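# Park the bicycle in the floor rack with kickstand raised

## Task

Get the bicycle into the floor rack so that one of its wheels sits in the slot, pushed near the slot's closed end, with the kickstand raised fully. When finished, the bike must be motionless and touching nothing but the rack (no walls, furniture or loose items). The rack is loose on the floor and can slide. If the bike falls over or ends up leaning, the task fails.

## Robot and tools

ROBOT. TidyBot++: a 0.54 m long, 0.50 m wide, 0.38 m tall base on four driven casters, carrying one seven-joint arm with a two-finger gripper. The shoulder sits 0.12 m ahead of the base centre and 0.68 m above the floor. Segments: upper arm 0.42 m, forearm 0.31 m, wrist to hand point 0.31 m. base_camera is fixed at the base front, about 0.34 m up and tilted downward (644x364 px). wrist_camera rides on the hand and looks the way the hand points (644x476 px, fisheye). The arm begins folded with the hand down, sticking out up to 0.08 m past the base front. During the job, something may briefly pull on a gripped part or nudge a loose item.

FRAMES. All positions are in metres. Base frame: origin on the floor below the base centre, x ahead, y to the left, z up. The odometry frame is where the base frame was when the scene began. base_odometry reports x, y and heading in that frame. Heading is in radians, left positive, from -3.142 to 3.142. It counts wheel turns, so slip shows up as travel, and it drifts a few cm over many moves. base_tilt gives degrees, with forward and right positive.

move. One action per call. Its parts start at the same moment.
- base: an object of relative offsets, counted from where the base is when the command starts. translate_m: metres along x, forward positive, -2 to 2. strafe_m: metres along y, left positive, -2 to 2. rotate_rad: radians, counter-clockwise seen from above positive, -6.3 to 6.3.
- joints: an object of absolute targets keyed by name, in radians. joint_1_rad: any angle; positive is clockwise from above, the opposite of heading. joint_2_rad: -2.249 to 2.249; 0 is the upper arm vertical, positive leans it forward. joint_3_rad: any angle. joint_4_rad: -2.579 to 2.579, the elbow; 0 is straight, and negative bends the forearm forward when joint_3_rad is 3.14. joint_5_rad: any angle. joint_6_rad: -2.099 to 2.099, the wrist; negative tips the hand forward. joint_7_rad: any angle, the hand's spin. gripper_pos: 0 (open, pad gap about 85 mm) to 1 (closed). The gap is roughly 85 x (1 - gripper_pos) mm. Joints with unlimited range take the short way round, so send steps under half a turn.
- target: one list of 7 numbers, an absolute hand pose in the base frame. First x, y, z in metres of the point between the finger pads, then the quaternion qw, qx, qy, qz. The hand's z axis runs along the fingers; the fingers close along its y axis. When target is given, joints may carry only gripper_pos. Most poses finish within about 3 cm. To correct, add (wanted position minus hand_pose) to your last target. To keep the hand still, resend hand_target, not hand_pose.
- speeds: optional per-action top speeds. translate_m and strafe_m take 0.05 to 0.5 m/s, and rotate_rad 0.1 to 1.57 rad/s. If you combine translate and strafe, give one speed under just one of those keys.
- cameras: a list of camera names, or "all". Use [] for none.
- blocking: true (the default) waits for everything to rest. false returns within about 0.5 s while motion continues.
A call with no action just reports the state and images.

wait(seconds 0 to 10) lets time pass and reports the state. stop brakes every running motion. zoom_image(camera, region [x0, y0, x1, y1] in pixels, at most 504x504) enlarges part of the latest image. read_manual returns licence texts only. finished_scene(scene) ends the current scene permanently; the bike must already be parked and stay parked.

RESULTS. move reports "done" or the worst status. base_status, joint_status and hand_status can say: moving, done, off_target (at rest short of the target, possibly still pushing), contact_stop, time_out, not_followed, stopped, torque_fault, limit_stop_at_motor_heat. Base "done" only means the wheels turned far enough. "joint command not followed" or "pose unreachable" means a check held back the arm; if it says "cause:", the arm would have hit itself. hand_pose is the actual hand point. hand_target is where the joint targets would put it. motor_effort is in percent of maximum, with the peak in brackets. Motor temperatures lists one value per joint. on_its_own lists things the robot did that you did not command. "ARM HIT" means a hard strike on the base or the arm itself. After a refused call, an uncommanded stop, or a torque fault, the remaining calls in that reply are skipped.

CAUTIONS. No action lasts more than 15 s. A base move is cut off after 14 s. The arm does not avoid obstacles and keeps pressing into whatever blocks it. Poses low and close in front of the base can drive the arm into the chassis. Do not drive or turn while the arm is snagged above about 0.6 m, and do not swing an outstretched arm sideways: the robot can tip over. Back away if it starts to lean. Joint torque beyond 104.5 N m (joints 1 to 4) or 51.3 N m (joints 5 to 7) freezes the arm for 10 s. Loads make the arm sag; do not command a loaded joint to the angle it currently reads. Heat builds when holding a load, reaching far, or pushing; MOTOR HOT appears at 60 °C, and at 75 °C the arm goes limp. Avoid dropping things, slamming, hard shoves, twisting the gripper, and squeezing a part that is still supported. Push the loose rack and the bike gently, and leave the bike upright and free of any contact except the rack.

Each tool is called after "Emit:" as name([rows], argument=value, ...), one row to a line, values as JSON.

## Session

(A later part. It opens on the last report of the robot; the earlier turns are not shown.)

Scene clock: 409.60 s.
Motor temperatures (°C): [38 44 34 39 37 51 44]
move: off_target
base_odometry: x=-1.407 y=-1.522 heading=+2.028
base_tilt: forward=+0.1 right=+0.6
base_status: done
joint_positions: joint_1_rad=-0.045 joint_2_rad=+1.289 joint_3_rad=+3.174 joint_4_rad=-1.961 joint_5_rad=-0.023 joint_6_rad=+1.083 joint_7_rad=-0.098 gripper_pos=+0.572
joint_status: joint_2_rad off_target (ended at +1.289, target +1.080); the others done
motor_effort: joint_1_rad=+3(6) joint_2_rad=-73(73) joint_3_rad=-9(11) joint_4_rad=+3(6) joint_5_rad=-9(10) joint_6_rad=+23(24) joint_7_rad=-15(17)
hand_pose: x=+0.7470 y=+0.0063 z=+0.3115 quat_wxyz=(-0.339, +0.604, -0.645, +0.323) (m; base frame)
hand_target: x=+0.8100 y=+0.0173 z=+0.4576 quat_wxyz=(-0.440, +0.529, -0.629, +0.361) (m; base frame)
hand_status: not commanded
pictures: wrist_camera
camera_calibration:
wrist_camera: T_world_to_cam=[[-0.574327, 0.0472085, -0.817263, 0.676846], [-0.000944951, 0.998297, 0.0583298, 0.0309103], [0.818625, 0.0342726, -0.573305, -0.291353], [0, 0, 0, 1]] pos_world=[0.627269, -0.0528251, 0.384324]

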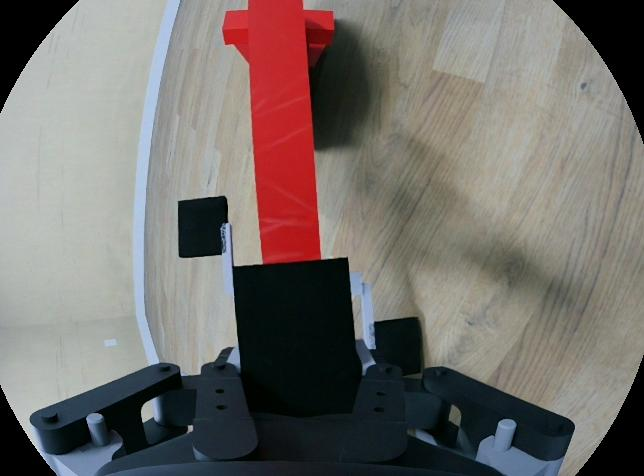

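Emit:
move(joints={"joint_2_rad": 0.94, "joint_4_rad": -2.0, "joint_6_rad": 0.98}, base={"translate_m": 0.025}, cameras=["wrist_camera"])

Emit:
move(joints={"joint_2_rad": 0.80, "joint_4_rad": -2.03, "joint_6_rad": 0.84}, base={"translate_m": 0.03}, cameras=["wrist_camera"])

Scene clock: 410.73 s.
Motor temperatures (°C): [38 44 34 39 37 51 44]
move: off_target
base_odometry: x=-1.418 y=-1.500 heading=+2.029
base_tilt: forward=+0.1 right=+0.6
base_status: done
joint_positions: joint_1_rad=-0.059 joint_2_rad=+1.183 joint_3_rad=+3.178 joint_4_rad=-2.003 joint_5_rad=-0.006 joint_6_rad=+0.937 joint_7_rad=-0.068 gripper_pos=+0.572
joint_status: joint_2_rad off_target (ended at +1.183, target +0.940); the others done
motor_effort: joint_1_rad=+4(7) joint_2_rad=-78(79) joint_3_rad=-9(10) joint_4_rad=+5(10) joint_5_rad=-12(13) joint_6_rad=+24(25) joint_7_rad=-19(19)
hand_pose: x=+0.7371 y=+0.0161 z=+0.3312 quat_wxyz=(-0.311, +0.634, -0.642, +0.300) (m; base frame)
hand_target: x=+0.8095 y=+0.0178 z=+0.5039 quat_wxyz=(-0.431, +0.535, -0.636, +0.353) (m; base frame)
hand_status: not commanded
pictures: wrist_camera
camera_calibration:
wrist_camera: T_world_to_cam=[[-0.640739, 0.00173903, -0.767757, 0.720084], [-0.0377534, 0.998716, 0.0337696, 0.0551899], [0.76683, 0.0506229, -0.639851, -0.212344], [0, 0, 0, 1]] pos_world=[0.626302, -0.0456219, 0.415117]

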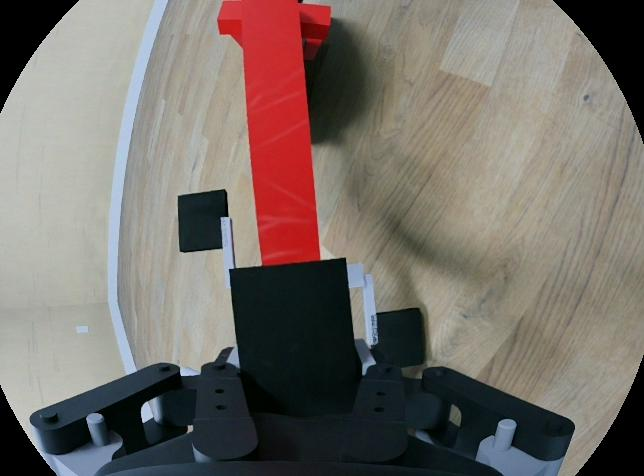

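Scene clock: 411.80 s.
Motor temperatures (°C): [38 45 34 39 37 51 44]
move: off_target
base_odometry: x=-1.432 y=-1.472 heading=+2.029
base_tilt: forward=+0.1 right=+0.6
base_status: done
joint_positions: joint_1_rad=-0.062 joint_2_rad=+1.078 joint_3_rad=+3.177 joint_4_rad=-2.040 joint_5_rad=+0.002 joint_6_rad=+0.797 joint_7_rad=-0.065 gripper_pos=+0.572
joint_status: joint_2_rad off_target (ended at +1.078, target +0.800); the others done
motor_effort: joint_1_rad=+5(8) joint_2_rad=-84(85) joint_3_rad=-8(10) joint_4_rad=+7(15) joint_5_rad=-14(15) joint_6_rad=+23(26) joint_7_rad=-19(20)
hand_pose: x=+0.7251 y=+0.0190 z=+0.3543 quat_wxyz=(-0.288, +0.647, -0.650, +0.277) (m; base frame)
hand_target: x=+0.8013 y=+0.0181 z=+0.5490 quat_wxyz=(-0.422, +0.540, -0.642, +0.344) (m; base frame)
hand_status: not commanded
pictures: wrist_camera
camera_calibration:
wrist_camera: T_world_to_cam=[[-0.693802, -0.00547662, -0.720145, 0.751877], [-0.0429123, 0.998509, 0.0337489, 0.0547961], [0.718887, 0.0543181, -0.693002, -0.134965], [0, 0, 0, 1]] pos_world=[0.621029, -0.0432656, 0.446081]

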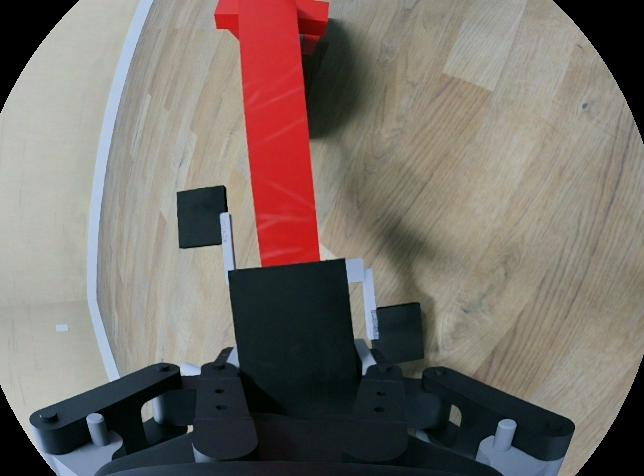

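Emit:
move(joints={"joint_2_rad": 0.68, "joint_4_rad": -2.03, "joint_6_rad": 0.70}, base={"translate_m": 0.035}, cameras=["wrist_camera", "base_camera"])

Scene clock: 412.97 s.
Motor temperatures (°C): [38 45 34 39 37 51 44]
move: off_target
base_odometry: x=-1.448 y=-1.441 heading=+2.029
base_tilt: forward=+0.1 right=+0.6
base_status: done
joint_positions: joint_1_rad=-0.062 joint_2_rad=+0.973 joint_3_rad=+3.177 joint_4_rad=-2.062 joint_5_rad=+0.008 joint_6_rad=+0.648 joint_7_rad=-0.065 gripper_pos=+0.572
joint_status: joint_2_rad off_target (ended at +0.973, target +0.680); the others done
motor_effort: joint_1_rad=+4(7) joint_2_rad=-86(86) joint_3_rad=-6(9) joint_4_rad=+11(17) joint_5_rad=-15(16) joint_6_rad=+23(26) joint_7_rad=-17(19)
hand_pose: x=+0.7134 y=+0.0193 z=+0.3790 quat_wxyz=(-0.266, +0.657, -0.658, +0.255) (m; base frame)
hand_target: x=+0.7965 y=+0.0186 z=+0.5911 quat_wxyz=(-0.416, +0.543, -0.646, +0.338) (m; base frame)
hand_status: not commanded
pictures: base_camera, wrist_camera
camera_calibration:
wrist_camera: T_world_to_cam=[[-0.740243, -0.008075, -0.672291, 0.776628], [-0.042212, 0.998513, 0.0344852, 0.0524281], [0.671013, 0.0539062, -0.739483, -0.0577472], [0, 0, 0, 1]] pos_world=[0.615856, -0.042966, 0.477609]

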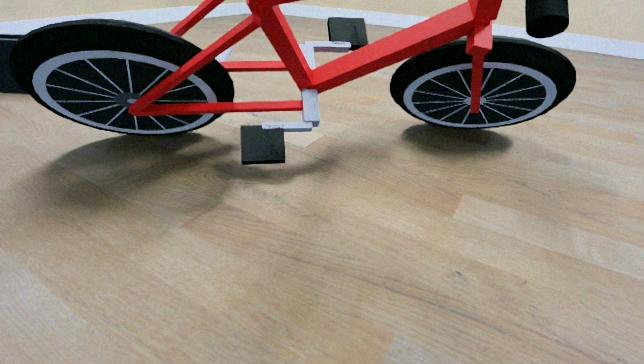

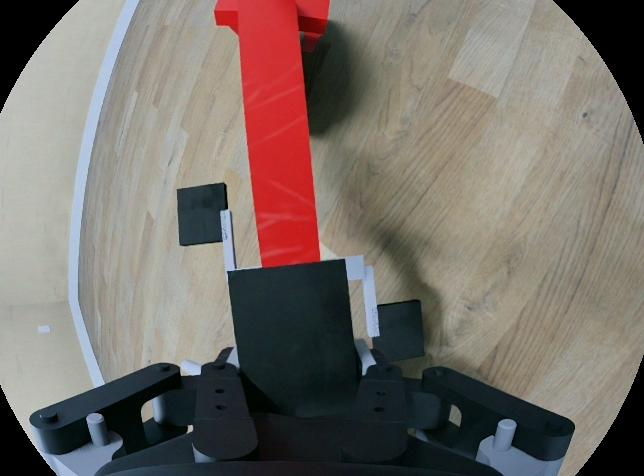

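Emit:
move(joints={"joint_2_rad": 0.60, "joint_4_rad": -2.03, "joint_6_rad": 0.48}, base={"translate_m": 0.03}, cameras=["wrist_camera", "base_camera"])

Scene clock: 414.07 s.
Motor temperatures (°C): [38 45 34 39 37 51 44]
move: off_target
base_odometry: x=-1.461 y=-1.414 heading=+2.030
base_tilt: forward=+0.1 right=+0.6
base_status: done
joint_positions: joint_1_rad=-0.062 joint_2_rad=+0.874 joint_3_rad=+3.176 joint_4_rad=-2.055 joint_5_rad=+0.016 joint_6_rad=+0.467 joint_7_rad=-0.065 gripper_pos=+0.572
joint_status: joint_2_rad off_target (ended at +0.874, target +0.600); the others done
motor_effort: joint_1_rad=+4(6) joint_2_rad=-82(87) joint_3_rad=-5(7) joint_4_rad=+11(16) joint_5_rad=-15(16) joint_6_rad=+15(24) joint_7_rad=-16(17)
hand_pose: x=+0.7034 y=+0.0197 z=+0.4022 quat_wxyz=(-0.240, +0.667, -0.666, +0.231) (m; base frame)
hand_target: x=+0.7707 y=+0.0190 z=+0.5846 quat_wxyz=(-0.370, +0.566, -0.673, +0.299) (m; base frame)
hand_status: not commanded
pictures: base_camera, wrist_camera
camera_calibration:
wrist_camera: T_world_to_cam=[[-0.788659, -0.0127618, -0.614698, 0.795779], [-0.0426627, 0.998511, 0.0340061, 0.0512732], [0.613348, 0.0530439, -0.788029, 0.0261585], [0, 0, 0, 1]] pos_world=[0.613742, -0.0424289, 0.508034]

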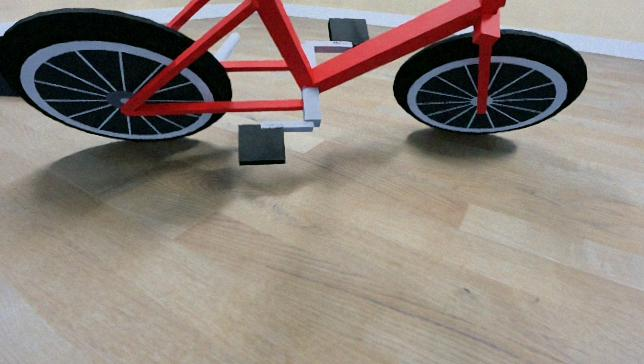

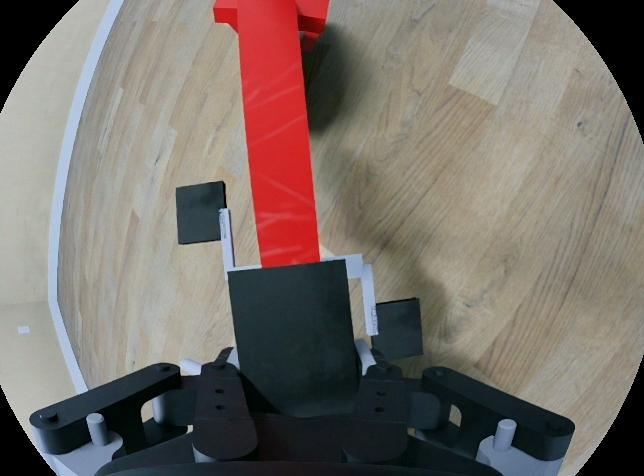

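Emit:
move(joints={"joint_2_rad": 0.53, "joint_4_rad": -2.00, "joint_6_rad": 0.26}, base={"translate_m": 0.035}, cameras=["base_camera"])

Emit:
move(joints={"joint_2_rad": 0.47, "joint_4_rad": -1.98, "joint_6_rad": 0.06}, base={"translate_m": 0.035}, cameras=["base_camera"])

Scene clock: 423.07 s.
Motor temperatures (°C): [38 48 34 39 37 51 44]
move: off_target
base_odometry: x=-1.477 y=-1.382 heading=+2.030
base_tilt: forward=+0.0 right=+0.6
base_status: done
joint_positions: joint_1_rad=-0.046 joint_2_rad=+0.783 joint_3_rad=+3.173 joint_4_rad=-2.031 joint_5_rad=+0.020 joint_6_rad=+0.273 joint_7_rad=-0.065 gripper_pos=+0.572
joint_status: joint_2_rad off_target (ended at +0.783, target +0.530); the others done
motor_effort: joint_1_rad=+1(6) joint_2_rad=-77(83) joint_3_rad=-5(7) joint_4_rad=+15(17) joint_5_rad=-13(16) joint_6_rad=+11(17) joint_7_rad=-13(16)
hand_pose: x=+0.6930 y=+0.0110 z=+0.4252 quat_wxyz=(-0.211, +0.671, -0.680, +0.208) (m; base frame)
hand_target: x=+0.7501 y=+0.0197 z=+0.5871 quat_wxyz=(-0.330, +0.584, -0.693, +0.264) (m; base frame)
hand_status: not commanded
pictures: base_camera

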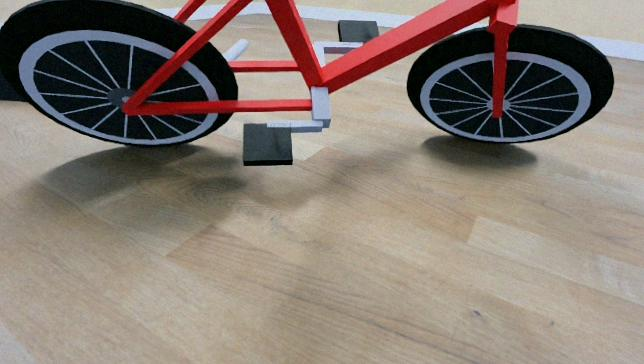

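Scene clock: 423.93 s.
Motor temperatures (°C): [38 48 34 39 37 51 44]
move: off_target
base_odometry: x=-1.493 y=-1.350 heading=+2.031
base_tilt: forward=+0.1 right=+0.6
base_status: done
joint_positions: joint_1_rad=-0.045 joint_2_rad=+0.717 joint_3_rad=+3.172 joint_4_rad=-2.005 joint_5_rad=+0.020 joint_6_rad=+0.107 joint_7_rad=-0.065 gripper_pos=+0.572
joint_status: joint_2_rad off_target (ended at +0.717, target +0.470); the others done
motor_effort: joint_1_rad=+1(3) joint_2_rad=-76(79) joint_3_rad=-4(6) joint_4_rad=+14(18) joint_5_rad=-13(15) joint_6_rad=+4(12) joint_7_rad=-11(13)
hand_pose: x=+0.6802 y=+0.0099 z=+0.4426 quat_wxyz=(-0.184, +0.677, -0.688, +0.184) (m; base frame)
hand_target: x=+0.7222 y=+0.0200 z=+0.5874 quat_wxyz=(-0.288, +0.600, -0.711, +0.228) (m; base frame)
hand_status: not commanded
pictures: base_camera

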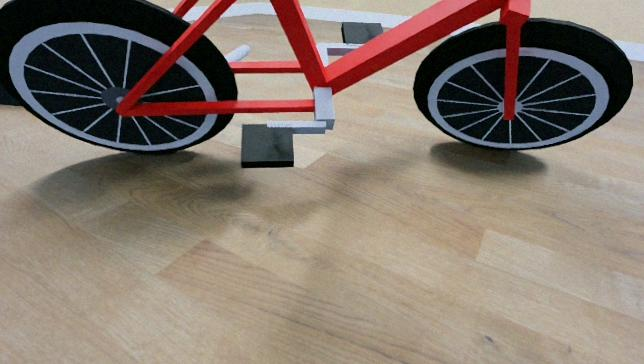

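Emit:
move(joints={"joint_2_rad": 0.44, "joint_4_rad": -1.98, "joint_6_rad": -0.12}, base={"translate_m": 0.035}, cameras=[])

Emit:
move(joints={"joint_2_rad": 0.42, "joint_4_rad": -1.97, "joint_6_rad": -0.30}, base={"translate_m": 0.035}, cameras=["base_camera", "wrist_camera"])

Scene clock: 424.93 s.
Motor temperatures (°C): [38 48 34 39 37 51 44]
move: off_target
base_odometry: x=-1.509 y=-1.319 heading=+2.031
base_tilt: forward=+0.0 right=+0.6
base_status: done
joint_positions: joint_1_rad=-0.043 joint_2_rad=+0.652 joint_3_rad=+3.166 joint_4_rad=-2.002 joint_5_rad=+0.022 joint_6_rad=-0.042 joint_7_rad=-0.081 gripper_pos=+0.572
joint_status: joint_2_rad off_target (ended at +0.652, target +0.440); the others done
motor_effort: joint_1_rad=+0(3) joint_2_rad=-67(78) joint_3_rad=-4(5) joint_4_rad=+15(16) joint_5_rad=-12(16) joint_6_rad=-1(5) joint_7_rad=-9(13)
hand_pose: x=+0.6558 y=+0.0104 z=+0.4574 quat_wxyz=(-0.157, +0.678, -0.701, +0.155) (m; base frame)
hand_target: x=+0.6817 y=+0.0199 z=+0.5698 quat_wxyz=(-0.233, +0.616, -0.730, +0.183) (m; base frame)
hand_status: not commanded
pictures: none
No camera images: "cameras" was empty.

Scene clock: 425.77 s.
Motor temperatures (°C): [38 48 34 39 37 51 44]
move: off_target
base_odometry: x=-1.524 y=-1.287 heading=+2.032
base_tilt: forward=+0.0 right=+0.6
base_status: done
joint_positions: joint_1_rad=-0.037 joint_2_rad=+0.605 joint_3_rad=+3.165 joint_4_rad=-1.979 joint_5_rad=+0.023 joint_6_rad=-0.185 joint_7_rad=-0.090 gripper_pos=+0.572
joint_status: joint_2_rad off_target (ended at +0.605, target +0.420); joint_6_rad off_target (ended at -0.185, target -0.300); the others done
motor_effort: joint_1_rad=-1(2) joint_2_rad=-63(68) joint_3_rad=-4(6) joint_4_rad=+12(15) joint_5_rad=-11(14) joint_6_rad=-8(11) joint_7_rad=-8(10)
hand_pose: x=+0.6382 y=+0.0066 z=+0.4713 quat_wxyz=(-0.131, +0.678, -0.712, +0.132) (m; base frame)
hand_target: x=+0.6407 y=+0.0197 z=+0.5563 quat_wxyz=(-0.177, +0.629, -0.744, +0.137) (m; base frame)
hand_status: not commanded
pictures: base_camera, wrist_camera
camera_calibration:
wrist_camera: T_world_to_cam=[[-0.936915, 0.0317734, -0.348109, 0.755336], [0.0186462, 0.998985, 0.0409964, 0.0167655], [0.349058, 0.0319193, -0.936557, 0.360121], [0, 0, 0, 1]] pos_world=[0.58167, -0.0522429, 0.599526]

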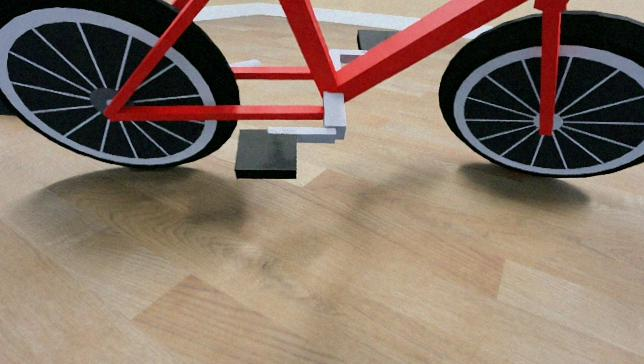

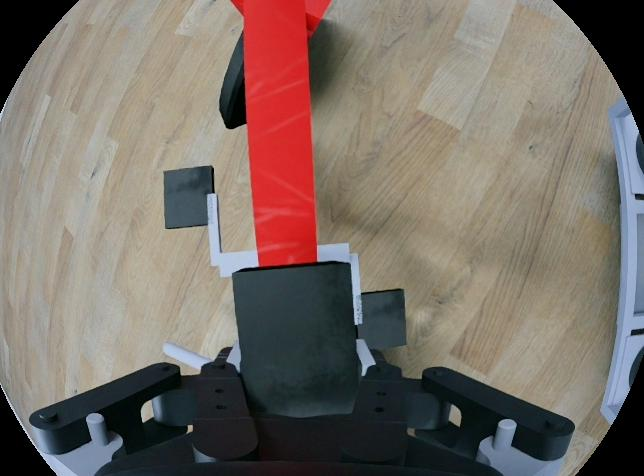

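Emit:
move(joints={"joint_2_rad": 0.46, "joint_4_rad": -1.78, "joint_6_rad": -0.56}, base={"translate_m": 0.035}, cameras=["base_camera"])

Scene clock: 427.13 s.
Motor temperatures (°C): [38 48 34 39 37 51 44]
move: off_target
base_odometry: x=-1.540 y=-1.255 heading=+2.033
base_tilt: forward=+0.0 right=+0.6
base_status: done
joint_positions: joint_1_rad=-0.037 joint_2_rad=+0.606 joint_3_rad=+3.162 joint_4_rad=-1.820 joint_5_rad=+0.023 joint_6_rad=-0.438 joint_7_rad=-0.090 gripper_pos=+0.572
joint_status: joint_2_rad off_target (ended at +0.606, target +0.460); joint_4_rad off_target (ended at -1.820, target -1.780); joint_6_rad off_target (ended at -0.438, target -0.560)
motor_effort: joint_1_rad=+0(2) joint_2_rad=-66(66) joint_3_rad=-3(5) joint_4_rad=+18(19) joint_5_rad=-12(13) joint_6_rad=-9(9) joint_7_rad=-8(8)
hand_pose: x=+0.6506 y=+0.0069 z=+0.4909 quat_wxyz=(-0.095, +0.683, -0.717, +0.101) (m; base frame)
hand_target: x=+0.6562 y=+0.0216 z=+0.5705 quat_wxyz=(-0.137, +0.637, -0.751, +0.101) (m; base frame)
hand_status: not commanded
pictures: base_camera

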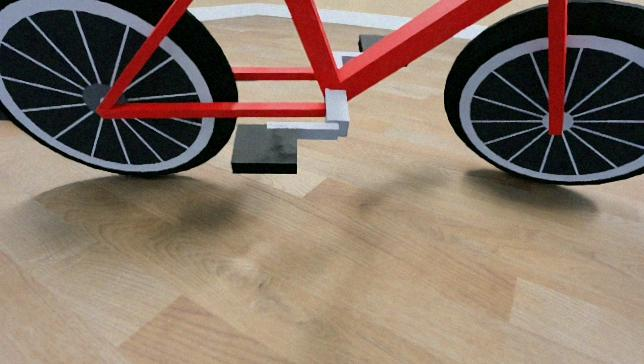

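Emit:
move(joints={"joint_2_rad": 0.58, "joint_4_rad": -1.50, "joint_6_rad": -0.88, "joint_5_rad": 0.0}, base={"translate_m": 0.03}, cameras=["base_camera"])

Scene clock: 428.60 s.
Motor temperatures (°C): [38 49 34 39 37 51 44]
move: off_target
base_odometry: x=-1.554 y=-1.228 heading=+2.033
base_tilt: forward=+0.1 right=+0.6
base_status: done
joint_positions: joint_1_rad=-0.037 joint_2_rad=+0.685 joint_3_rad=+3.158 joint_4_rad=-1.540 joint_5_rad=+0.023 joint_6_rad=-0.760 joint_7_rad=-0.090 gripper_pos=+0.572
joint_status: joint_2_rad off_target (ended at +0.685, target +0.580); joint_4_rad off_target (ended at -1.540, target -1.500); joint_6_rad off_target (ended at -0.760, target -0.880); the others done
motor_effort: joint_1_rad=+0(2) joint_2_rad=-63(65) joint_3_rad=-3(4) joint_4_rad=+20(22) joint_5_rad=-12(13) joint_6_rad=-9(9) joint_7_rad=-8(8)
hand_pose: x=+0.6832 y=+0.0084 z=+0.5088 quat_wxyz=(-0.049, +0.687, -0.722, +0.062) (m; base frame)
hand_target: x=+0.6799 y=+0.0190 z=+0.5743 quat_wxyz=(-0.071, +0.650, -0.755, +0.057) (m; base frame)
hand_status: not commanded
pictures: base_camera

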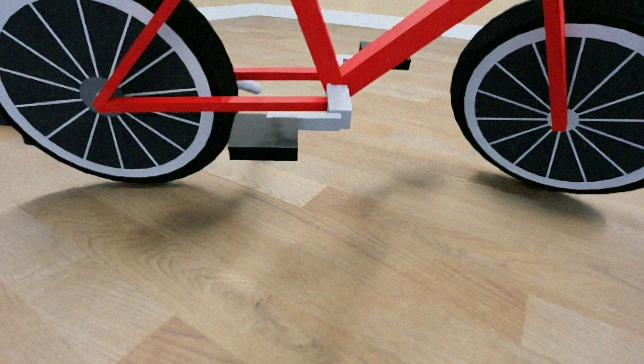

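Emit:
move(joints={"joint_2_rad": 0.76, "joint_4_rad": -1.26, "joint_6_rad": -1.12, "joint_5_rad": 0.0}, base={"translate_m": 0.03}, cameras=["base_camera", "wrist_camera"])

Scene clock: 430.10 s.
Motor temperatures (°C): [38 49 34 39 37 51 44]
move: off_target
base_odometry: x=-1.567 y=-1.201 heading=+2.034
base_tilt: forward=+0.0 right=+0.6
base_status: done
joint_positions: joint_1_rad=-0.037 joint_2_rad=+0.789 joint_3_rad=+3.155 joint_4_rad=-1.279 joint_5_rad=+0.023 joint_6_rad=-1.023 joint_7_rad=-0.090 gripper_pos=+0.572
joint_status: joint_6_rad off_target (ended at -1.023, target -1.120); the others done
motor_effort: joint_1_rad=+0(2) joint_2_rad=-52(63) joint_3_rad=-2(4) joint_4_rad=+17(22) joint_5_rad=-10(12) joint_6_rad=-7(9) joint_7_rad=-8(8)
hand_pose: x=+0.7098 y=+0.0102 z=+0.5176 quat_wxyz=(-0.009, +0.688, -0.725, +0.028) (m; base frame)
hand_target: x=+0.6922 y=+0.0194 z=+0.5390 quat_wxyz=(-0.001, +0.653, -0.758, +0.000) (m; base frame)
hand_status: not commanded
pictures: base_camera, wrist_camera
camera_calibration:
wrist_camera: T_world_to_cam=[[-0.998742, 0.0359556, -0.0349491, 0.720137], [0.0354138, 0.999245, 0.0160001, 0.0110318], [0.035498, 0.0147423, -0.999261, 0.63357], [0, 0, 0, 1]] pos_world=[0.69635, -0.0462567, 0.658093]

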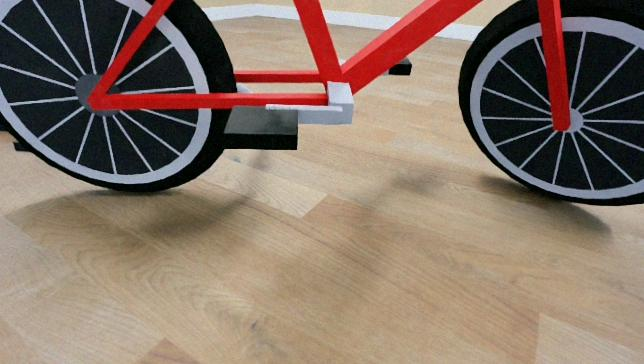

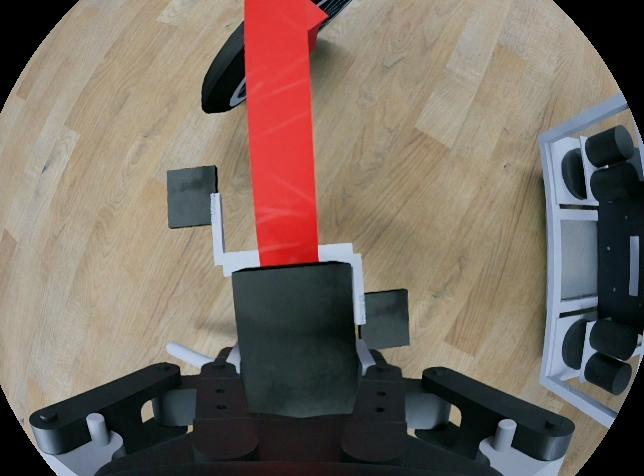

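Emit:
move(joints={"joint_2_rad": 0.80, "joint_4_rad": -1.26, "joint_6_rad": -1.25}, base={"translate_m": 0.06}, speeds={"translate_m": 0.12}, cameras=["base_camera"])

Emit:
move(joints={"joint_2_rad": 0.82, "joint_4_rad": -1.26, "joint_6_rad": -1.38}, base={"translate_m": 0.06}, speeds={"translate_m": 0.12}, cameras=["base_camera", "wrist_camera"])

Scene clock: 431.43 s.
Motor temperatures (°C): [38 49 34 39 37 51 44]
move: off_target
base_odometry: x=-1.594 y=-1.148 heading=+2.035
base_tilt: forward=+0.0 right=+0.6
base_status: done
joint_positions: joint_1_rad=-0.030 joint_2_rad=+0.803 joint_3_rad=+3.155 joint_4_rad=-1.239 joint_5_rad=+0.025 joint_6_rad=-1.138 joint_7_rad=-0.092 gripper_pos=+0.572
joint_status: joint_6_rad off_target (ended at -1.138, target -1.250); the others done
motor_effort: joint_1_rad=-3(3) joint_2_rad=-42(52) joint_3_rad=-4(4) joint_4_rad=+10(18) joint_5_rad=-10(12) joint_6_rad=-11(16) joint_7_rad=-5(8)
hand_pose: x=+0.6900 y=+0.0048 z=+0.5203 quat_wxyz=(+0.025, +0.685, -0.728, -0.001) (m; base frame)
hand_target: x=+0.6458 y=+0.0179 z=+0.5203 quat_wxyz=(+0.065, +0.650, -0.755, -0.053) (m; base frame)
hand_status: not commanded
pictures: base_camera

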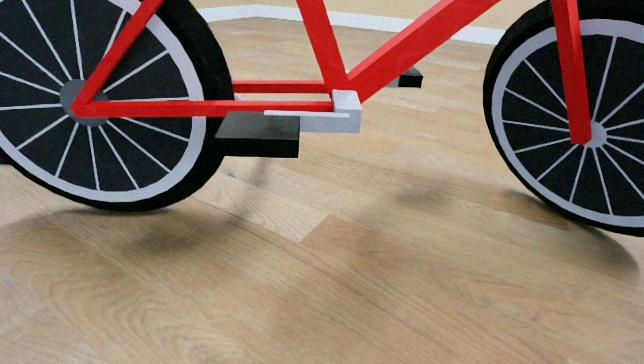

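Scene clock: 432.50 s.
Motor temperatures (°C): [38 49 34 39 37 51 44]
move: off_target
base_odometry: x=-1.621 y=-1.094 heading=+2.035
base_tilt: forward=+0.0 right=+0.6
base_status: done
joint_positions: joint_1_rad=+0.001 joint_2_rad=+0.818 joint_3_rad=+3.164 joint_4_rad=-1.222 joint_5_rad=+0.033 joint_6_rad=-1.245 joint_7_rad=-0.104 gripper_pos=+0.572
joint_status: joint_6_rad off_target (ended at -1.245, target -1.380); the others done
motor_effort: joint_1_rad=-8(9) joint_2_rad=-43(46) joint_3_rad=-8(8) joint_4_rad=+7(11) joint_5_rad=-13(13) joint_6_rad=-16(26) joint_7_rad=-4(6)
hand_pose: x=+0.6618 y=-0.0196 z=+0.5195 quat_wxyz=(+0.069, +0.666, -0.742, -0.031) (m; base frame)
hand_target: x=+0.6034 y=+0.0166 z=+0.5200 quat_wxyz=(+0.123, +0.644, -0.748, -0.100) (m; base frame)
hand_status: not commanded
pictures: base_camera, wrist_camera
camera_calibration:
wrist_camera: T_world_to_cam=[[-0.982934, 0.0973931, 0.156063, 0.564883], [0.0958728, 0.995244, -0.0172581, 0.0196385], [-0.157001, -0.00200143, -0.987596, 0.758639], [0, 0, 0, 1]] pos_world=[0.672467, -0.0730425, 0.661411]

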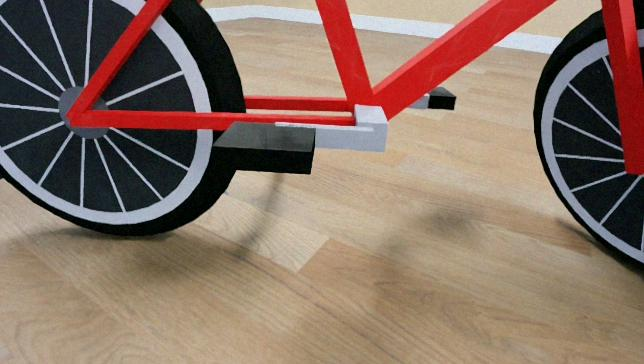

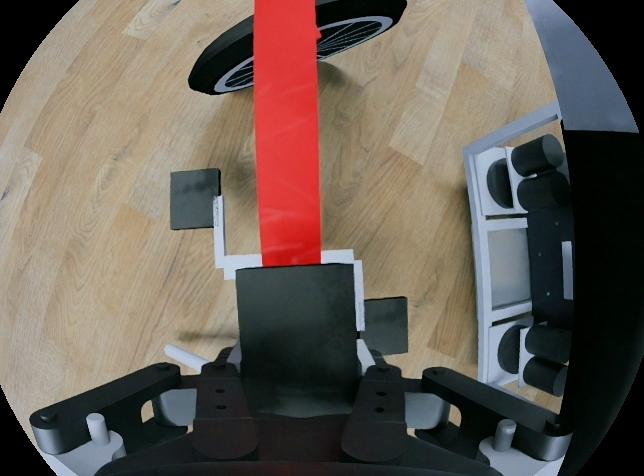

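Emit:
move(joints={"joint_2_rad": 0.88, "joint_4_rad": -1.26, "joint_6_rad": -1.40}, base={"translate_m": 0.03, "strafe_m": -0.03}, speeds={"translate_m": 0.12}, cameras=["base_camera", "wrist_camera"])

Scene clock: 433.77 s.
Motor temperatures (°C): [38 49 34 39 37 51 44]
move: off_target
base_odometry: x=-1.608 y=-1.053 heading=+2.035
base_tilt: forward=+0.0 right=+0.6
base_status: done
joint_positions: joint_1_rad=+0.010 joint_2_rad=+0.836 joint_3_rad=+3.170 joint_4_rad=-1.215 joint_5_rad=+0.033 joint_6_rad=-1.301 joint_7_rad=-0.134 gripper_pos=+0.572
joint_status: joint_2_rad off_target (ended at +0.836, target +0.880); joint_4_rad off_target (ended at -1.215, target -1.260); joint_6_rad off_target (ended at -1.301, target -1.400)
motor_effort: joint_1_rad=-7(10) joint_2_rad=-36(45) joint_3_rad=-6(9) joint_4_rad=+4(9) joint_5_rad=-8(12) joint_6_rad=-13(17) joint_7_rad=+0(4)
hand_pose: x=+0.6445 y=-0.0271 z=+0.5145 quat_wxyz=(+0.095, +0.647, -0.755, -0.051) (m; base frame)
hand_target: x=+0.5870 y=+0.0161 z=+0.4936 quat_wxyz=(+0.154, +0.640, -0.743, -0.125) (m; base frame)
hand_status: not commanded
pictures: base_camera, wrist_camera
camera_calibration:
wrist_camera: T_world_to_cam=[[-0.965119, 0.143063, 0.219267, 0.506613], [0.138995, 0.989711, -0.0339517, 0.00932599], [-0.221868, -0.0022904, -0.975074, 0.786322], [0, 0, 0, 1]] pos_world=[0.662106, -0.0799067, 0.655955]

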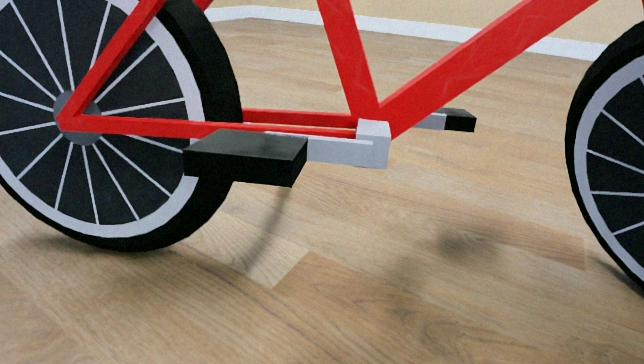

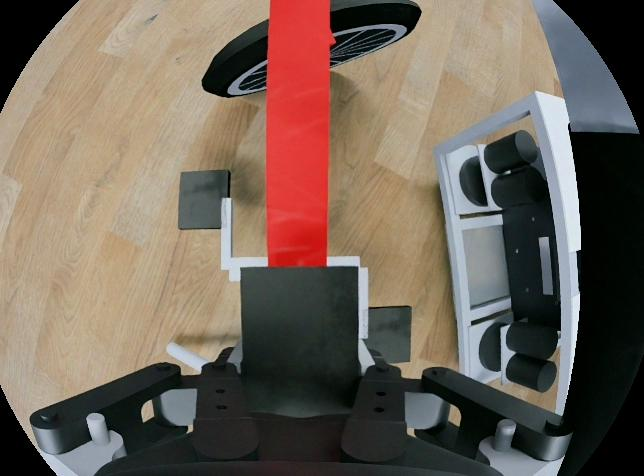

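Emit:
move()

Scene clock: 434.57 s.
Motor temperatures (°C): [38 49 34 39 37 51 44]
base_odometry: x=-1.608 y=-1.053 heading=+2.035
base_tilt: forward=+0.0 right=+0.6
base_status: done
joint_positions: joint_1_rad=+0.010 joint_2_rad=+0.836 joint_3_rad=+3.170 joint_4_rad=-1.215 joint_5_rad=+0.033 joint_6_rad=-1.301 joint_7_rad=-0.134 gripper_pos=+0.572
joint_status: joint_2_rad off_target (ended at +0.836, target +0.880); joint_4_rad off_target (ended at -1.215, target -1.260); joint_6_rad off_target (ended at -1.301, target -1.400)
motor_effort: joint_1_rad=-7(10) joint_2_rad=-36(45) joint_3_rad=-6(9) joint_4_rad=+4(9) joint_5_rad=-8(12) joint_6_rad=-13(17) joint_7_rad=+0(4)
hand_pose: x=+0.6445 y=-0.0271 z=+0.5145 quat_wxyz=(+0.095, +0.647, -0.755, -0.051) (m; base frame)
hand_target: x=+0.5870 y=+0.0161 z=+0.4936 quat_wxyz=(+0.154, +0.640, -0.743, -0.125) (m; base frame)
hand_status: not commanded
pictures: base_camera, wrist_camera
camera_calibration:
wrist_camera: T_world_to_cam=[[-0.965105, 0.143066, 0.219326, 0.506555], [0.138996, 0.989711, -0.0339593, 0.00933156], [-0.221928, -0.00228891, -0.97506, 0.786353], [0, 0, 0, 1]] pos_world=[0.662096, -0.0799064, 0.655958]

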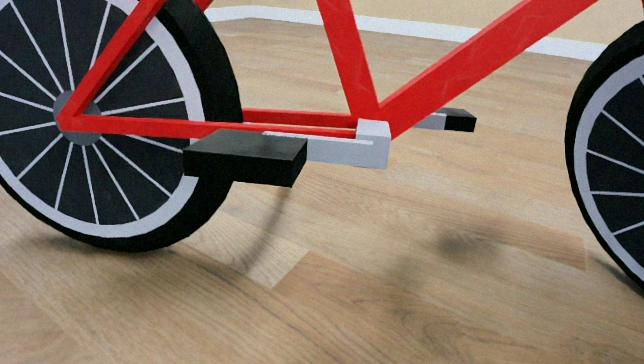

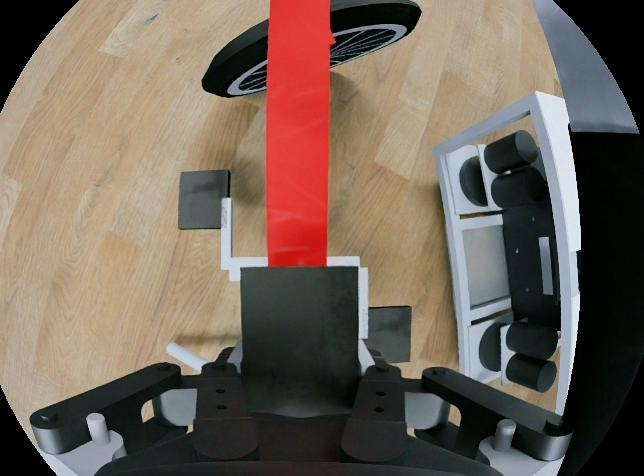

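Emit:
move(joints={"joint_2_rad":0.98})

Emit:
move(base={"translate_m":0.02}, speeds={"translate_m":0.1}, joints={"joint_2_rad":1.05,"joint_6_rad":-1.45})

Scene clock: 435.60 s.
Motor temperatures (°C): [38 48 34 39 37 51 44]
move: off_target
base_odometry: x=-1.608 y=-1.053 heading=+2.035
base_tilt: forward=+0.0 right=+0.7
base_status: not commanded
joint_positions: joint_1_rad=+0.010 joint_2_rad=+0.850 joint_3_rad=+3.170 joint_4_rad=-1.191 joint_5_rad=+0.033 joint_6_rad=-1.317 joint_7_rad=-0.134 gripper_pos=+0.572
joint_status: joint_2_rad off_target (ended at +0.850, target +0.980)
motor_effort: joint_1_rad=-8(8) joint_2_rad=-22(36) joint_3_rad=-7(7) joint_4_rad=-1(5) joint_5_rad=-9(10) joint_6_rad=-9(13) joint_7_rad=-1(1)
hand_pose: x=+0.6479 y=-0.0272 z=+0.5130 quat_wxyz=(+0.098, +0.647, -0.754, -0.053) (m; base frame)
hand_target: x=+0.5659 y=+0.0155 z=+0.4478 quat_wxyz=(+0.191, +0.632, -0.734, -0.156) (m; base frame)
hand_status: not commanded
pictures: base_camera, wrist_camera
camera_calibration:
wrist_camera: T_world_to_cam=[[-0.963634, 0.14344, 0.225467, 0.506132], [0.13908, 0.989656, -0.0351918, 0.00944824], [-0.228183, -0.00255419, -0.973615, 0.788965], [0, 0, 0, 1]] pos_world=[0.66644, -0.079935, 0.654365]

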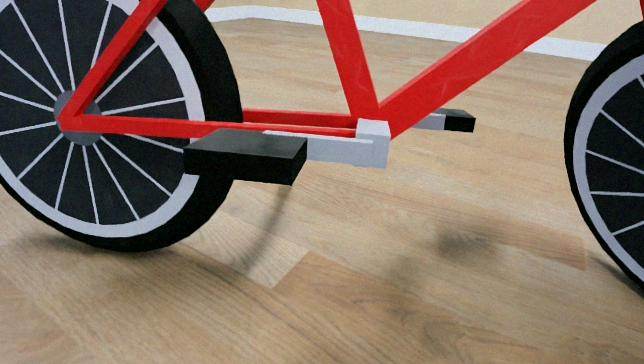

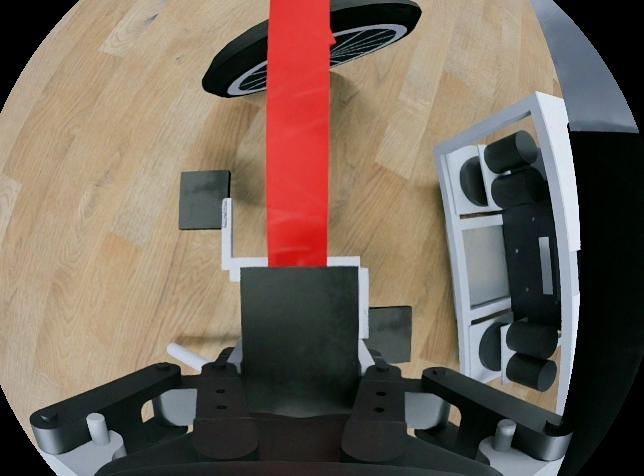

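Scene clock: 436.40 s.
Motor temperatures (°C): [38 48 34 39 37 51 44]
move: off_target
base_odometry: x=-1.617 y=-1.035 heading=+2.035
base_tilt: forward=+0.0 right=+0.6
base_status: done
joint_positions: joint_1_rad=+0.013 joint_2_rad=+0.877 joint_3_rad=+3.170 joint_4_rad=-1.158 joint_5_rad=+0.033 joint_6_rad=-1.360 joint_7_rad=-0.134 gripper_pos=+0.572
joint_status: joint_2_rad off_target (ended at +0.877, target +1.050); the others done
motor_effort: joint_1_rad=-10(10) joint_2_rad=-14(23) joint_3_rad=-9(9) joint_4_rad=-7(8) joint_5_rad=-13(13) joint_6_rad=-10(10) joint_7_rad=-3(4)
hand_pose: x=+0.6451 y=-0.0293 z=+0.5088 quat_wxyz=(+0.112, +0.644, -0.754, -0.065) (m; base frame)
hand_target: x=+0.5356 y=+0.0145 z=+0.4257 quat_wxyz=(+0.236, +0.622, -0.722, -0.192) (m; base frame)
hand_status: not commanded
pictures: base_camera, wrist_camera
camera_calibration:
wrist_camera: T_world_to_cam=[[-0.954148, 0.148395, 0.259962, 0.481167], [0.142469, 0.988925, -0.0416012, 0.0128611], [-0.263256, -0.00265719, -0.964722, 0.802361], [0, 0, 0, 1]] pos_world=[0.668499, -0.0819893, 0.649505]

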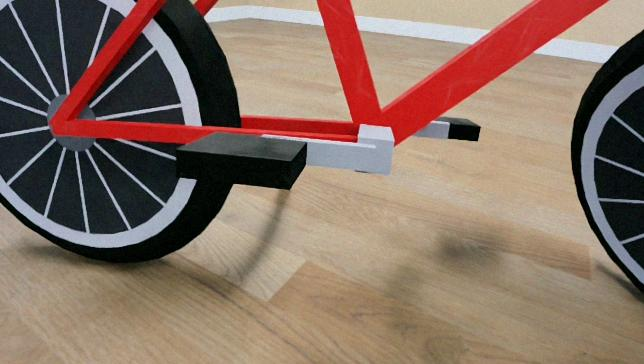

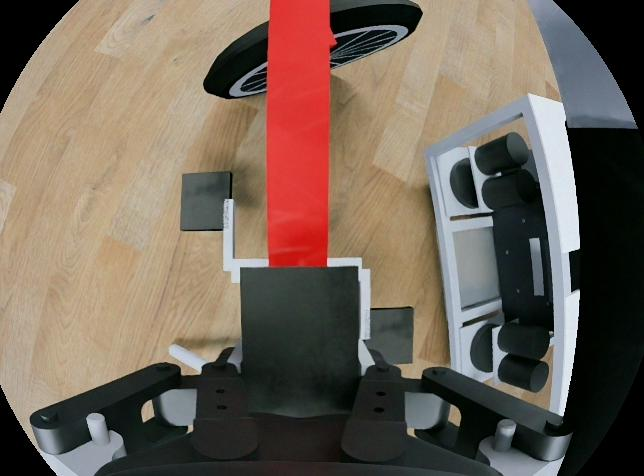

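Emit:
move(joints={"joint_2_rad":1.12,"joint_6_rad":-1.40})

Emit:
move(joints={"joint_2_rad":1.17,"joint_4_rad":-1.22,"joint_6_rad":-1.38})

Scene clock: 437.40 s.
Motor temperatures (°C): [38 48 34 39 37 51 44]
move: off_target
base_odometry: x=-1.617 y=-1.035 heading=+2.035
base_tilt: forward=+0.0 right=+0.6
base_status: not commanded
joint_positions: joint_1_rad=+0.014 joint_2_rad=+0.885 joint_3_rad=+3.170 joint_4_rad=-1.147 joint_5_rad=+0.033 joint_6_rad=-1.360 joint_7_rad=-0.134 gripper_pos=+0.572
joint_status: joint_2_rad off_target (ended at +0.884, target +1.120); the others done
motor_effort: joint_1_rad=-10(11) joint_2_rad=-3(14) joint_3_rad=-9(10) joint_4_rad=-10(10) joint_5_rad=-13(14) joint_6_rad=-4(10) joint_7_rad=-4(4)
hand_pose: x=+0.6485 y=-0.0297 z=+0.5072 quat_wxyz=(+0.111, +0.644, -0.754, -0.064) (m; base frame)
hand_target: x=+0.5289 y=+0.0144 z=+0.3876 quat_wxyz=(+0.244, +0.620, -0.719, -0.198) (m; base frame)
hand_status: not commanded
pictures: base_camera, wrist_camera
camera_calibration:
wrist_camera: T_world_to_cam=[[-0.954915, 0.148721, 0.256942, 0.486883], [0.142873, 0.988875, -0.0413901, 0.0122867], [-0.260239, -0.00281397, -0.96554, 0.800124], [0, 0, 0, 1]] pos_world=[0.6714, -0.0823082, 0.647959]

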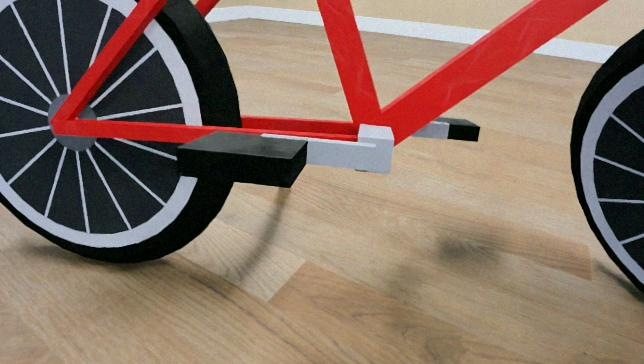

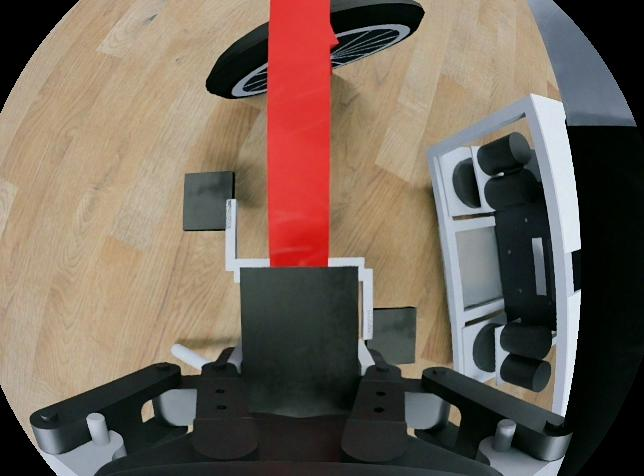

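Scene clock: 438.13 s.
Motor temperatures (°C): [38 48 34 39 37 51 44]
move: off_target
base_odometry: x=-1.617 y=-1.035 heading=+2.035
base_tilt: forward=+0.0 right=+0.6
base_status: not commanded
joint_positions: joint_1_rad=+0.015 joint_2_rad=+0.908 joint_3_rad=+3.171 joint_4_rad=-1.106 joint_5_rad=+0.033 joint_6_rad=-1.374 joint_7_rad=-0.134 gripper_pos=+0.572
joint_status: joint_2_rad off_target (ended at +0.908, target +1.170); joint_4_rad off_target (ended at -1.106, target -1.220); the others done
motor_effort: joint_1_rad=-10(11) joint_2_rad=+2(3) joint_3_rad=-8(10) joint_4_rad=-10(11) joint_5_rad=-14(15) joint_6_rad=+3(4) joint_7_rad=-5(5)
hand_pose: x=+0.6583 y=-0.0307 z=+0.5043 quat_wxyz=(+0.109, +0.643, -0.755, -0.062) (m; base frame)
hand_target: x=+0.5378 y=+0.0146 z=+0.3645 quat_wxyz=(+0.240, +0.621, -0.721, -0.195) (m; base frame)
hand_status: not commanded
pictures: base_camera, wrist_camera
camera_calibration:
wrist_camera: T_world_to_cam=[[-0.955786, 0.150175, 0.252824, 0.49988], [0.144278, 0.988653, -0.0418136, 0.0111102], [-0.256234, -0.00348783, -0.966608, 0.79774], [0, 0, 0, 1]] pos_world=[0.680584, -0.0832711, 0.645186]

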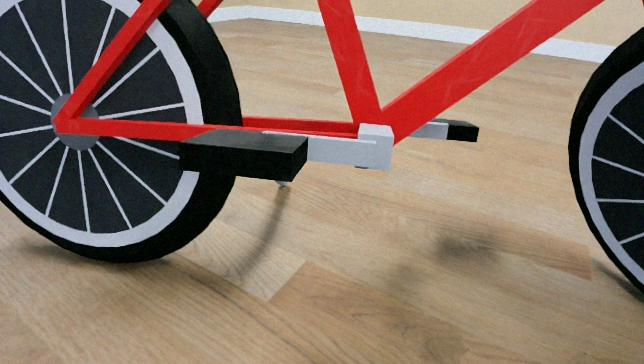

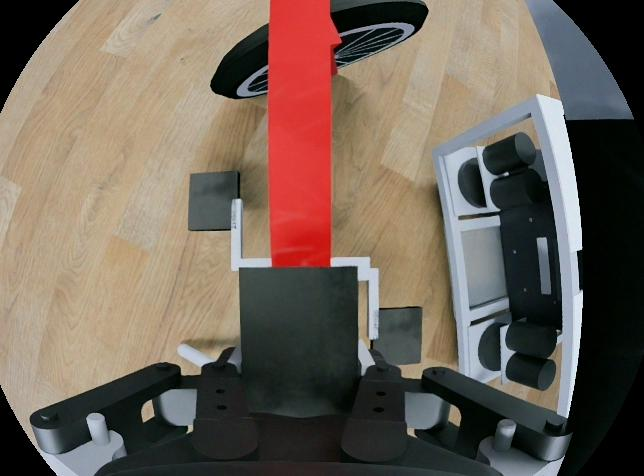

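Emit:
move(base={"translate_m":0.04}, speeds={"translate_m":0.1}, joints={"joint_6_rad":-1.44})

Emit:
move(base={"translate_m":0.02}, speeds={"translate_m":0.1})

Scene clock: 439.23 s.
Motor temperatures (°C): [38 48 34 39 37 51 44]
move: done
base_odometry: x=-1.635 y=-0.999 heading=+2.035
base_tilt: forward=+0.0 right=+0.6
base_status: done
joint_positions: joint_1_rad=+0.012 joint_2_rad=+0.915 joint_3_rad=+3.173 joint_4_rad=-1.129 joint_5_rad=+0.046 joint_6_rad=-1.433 joint_7_rad=-0.134 gripper_pos=+0.572
joint_status: all done
motor_effort: joint_1_rad=-7(12) joint_2_rad=+5(8) joint_3_rad=-8(10) joint_4_rad=-4(12) joint_5_rad=-15(18) joint_6_rad=+1(7) joint_7_rad=-4(6)
hand_pose: x=+0.6297 y=-0.0335 z=+0.5015 quat_wxyz=(+0.147, +0.640, -0.749, -0.086) (m; base frame)
hand_target: x=+0.5230 y=+0.0142 z=+0.3759 quat_wxyz=(+0.262, +0.614, -0.713, -0.213) (m; base frame)
hand_status: not commanded
pictures: base_camera, wrist_camera
camera_calibration:
wrist_camera: T_world_to_cam=[[-0.93003, 0.150823, 0.335106, 0.416158], [0.136562, 0.988439, -0.0658671, 0.0347778], [-0.341166, -0.0154958, -0.939875, 0.827342], [0, 0, 0, 1]] pos_world=[0.664551, -0.0843215, 0.640432]

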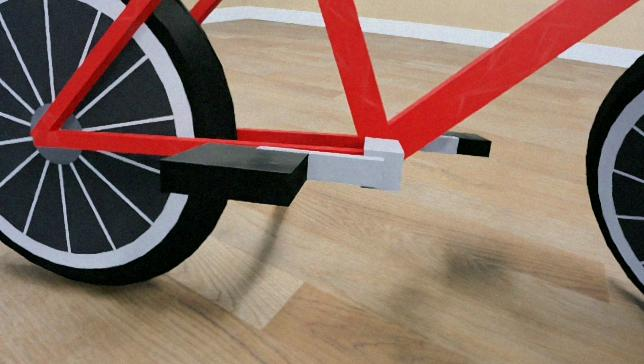

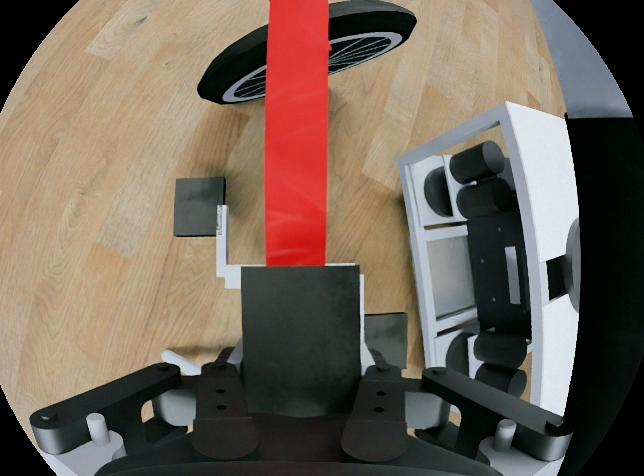

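Scene clock: 439.97 s.
Motor temperatures (°C): [38 48 34 39 37 51 44]
move: done
base_odometry: x=-1.643 y=-0.981 heading=+2.035
base_tilt: forward=+0.0 right=+0.6
base_status: done
joint_positions: joint_1_rad=+0.013 joint_2_rad=+0.915 joint_3_rad=+3.173 joint_4_rad=-1.141 joint_5_rad=+0.056 joint_6_rad=-1.456 joint_7_rad=-0.134 gripper_pos=+0.572
joint_status: not commanded
motor_effort: joint_1_rad=-7(9) joint_2_rad=+6(8) joint_3_rad=-7(9) joint_4_rad=-1(4) joint_5_rad=-15(18) joint_6_rad=+5(7) joint_7_rad=-7(8)
hand_pose: x=+0.6171 y=-0.0363 z=+0.5020 quat_wxyz=(+0.163, +0.639, -0.745, -0.095) (m; base frame)
hand_target: x=+0.5230 y=+0.0142 z=+0.3759 quat_wxyz=(+0.262, +0.614, -0.713, -0.213) (m; base frame)
hand_status: not commanded
pictures: base_camera, wrist_camera
camera_calibration:
wrist_camera: T_world_to_cam=[[-0.917506, 0.151083, 0.367908, 0.38052], [0.131094, 0.988226, -0.0788901, 0.0491872], [-0.375495, -0.0241515, -0.92651, 0.83773], [0, 0, 0, 1]] pos_world=[0.657244, -0.0858657, 0.640049]

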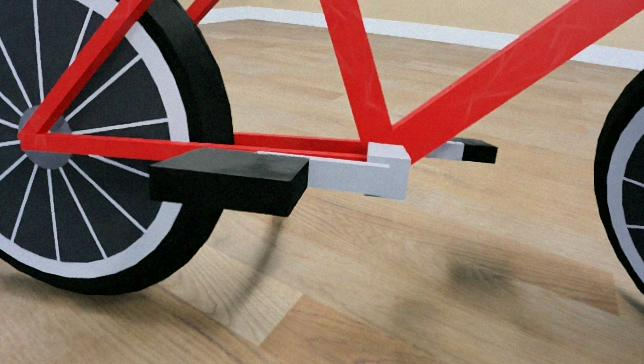

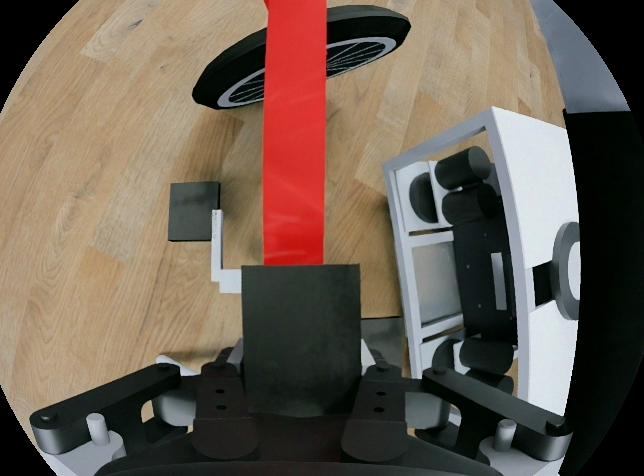

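Emit:
move(joints={"joint_2_rad":1.12,"joint_4_rad":-0.9,"joint_6_rad":-1.49})

Scene clock: 441.80 s.
Motor temperatures (°C): [38 48 34 39 37 51 44]
move: off_target
base_odometry: x=-1.643 y=-0.981 heading=+2.035
base_tilt: forward=+0.0 right=+0.6
base_status: not commanded
joint_positions: joint_1_rad=+0.001 joint_2_rad=+1.007 joint_3_rad=+3.169 joint_4_rad=-0.927 joint_5_rad=+0.057 joint_6_rad=-1.560 joint_7_rad=-0.141 gripper_pos=+0.572
joint_status: joint_2_rad off_target (ended at +1.007, target +1.120); the others done
motor_effort: joint_1_rad=-6(12) joint_2_rad=-28(28) joint_3_rad=-5(10) joint_4_rad=+17(17) joint_5_rad=-7(17) joint_6_rad=+14(17) joint_7_rad=+0(8)
hand_pose: x=+0.6613 y=-0.0290 z=+0.5037 quat_wxyz=(+0.157, +0.641, -0.746, -0.086) (m; base frame)
hand_target: x=+0.6685 y=+0.0186 z=+0.4382 quat_wxyz=(+0.142, +0.641, -0.745, -0.116) (m; base frame)
hand_status: not commanded
pictures: base_camera, wrist_camera
camera_calibration:
wrist_camera: T_world_to_cam=[[-0.925597, 0.148489, 0.348167, 0.434601], [0.128421, 0.988474, -0.0801675, 0.0387121], [-0.356058, -0.0294909, -0.933998, 0.846815], [0, 0, 0, 1]] pos_world=[0.698809, -0.0778261, 0.642713]

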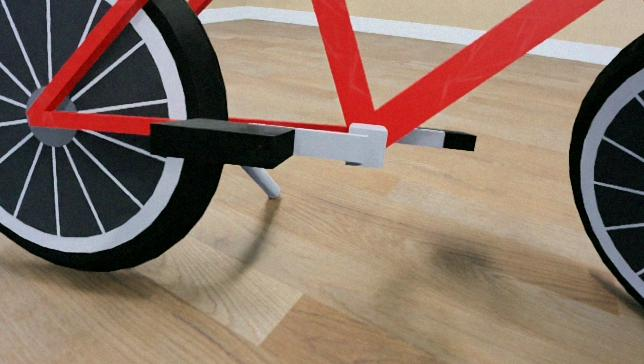

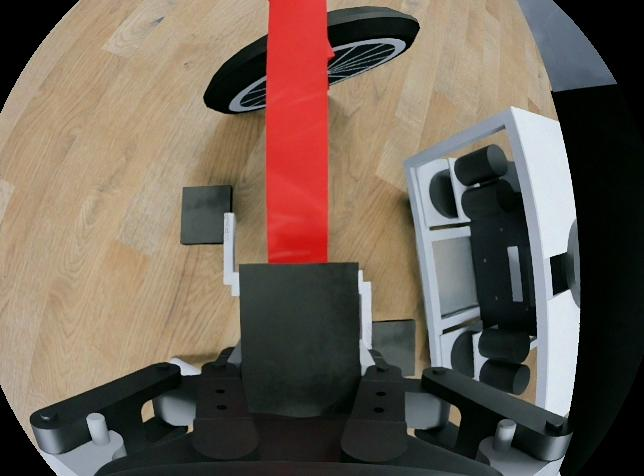

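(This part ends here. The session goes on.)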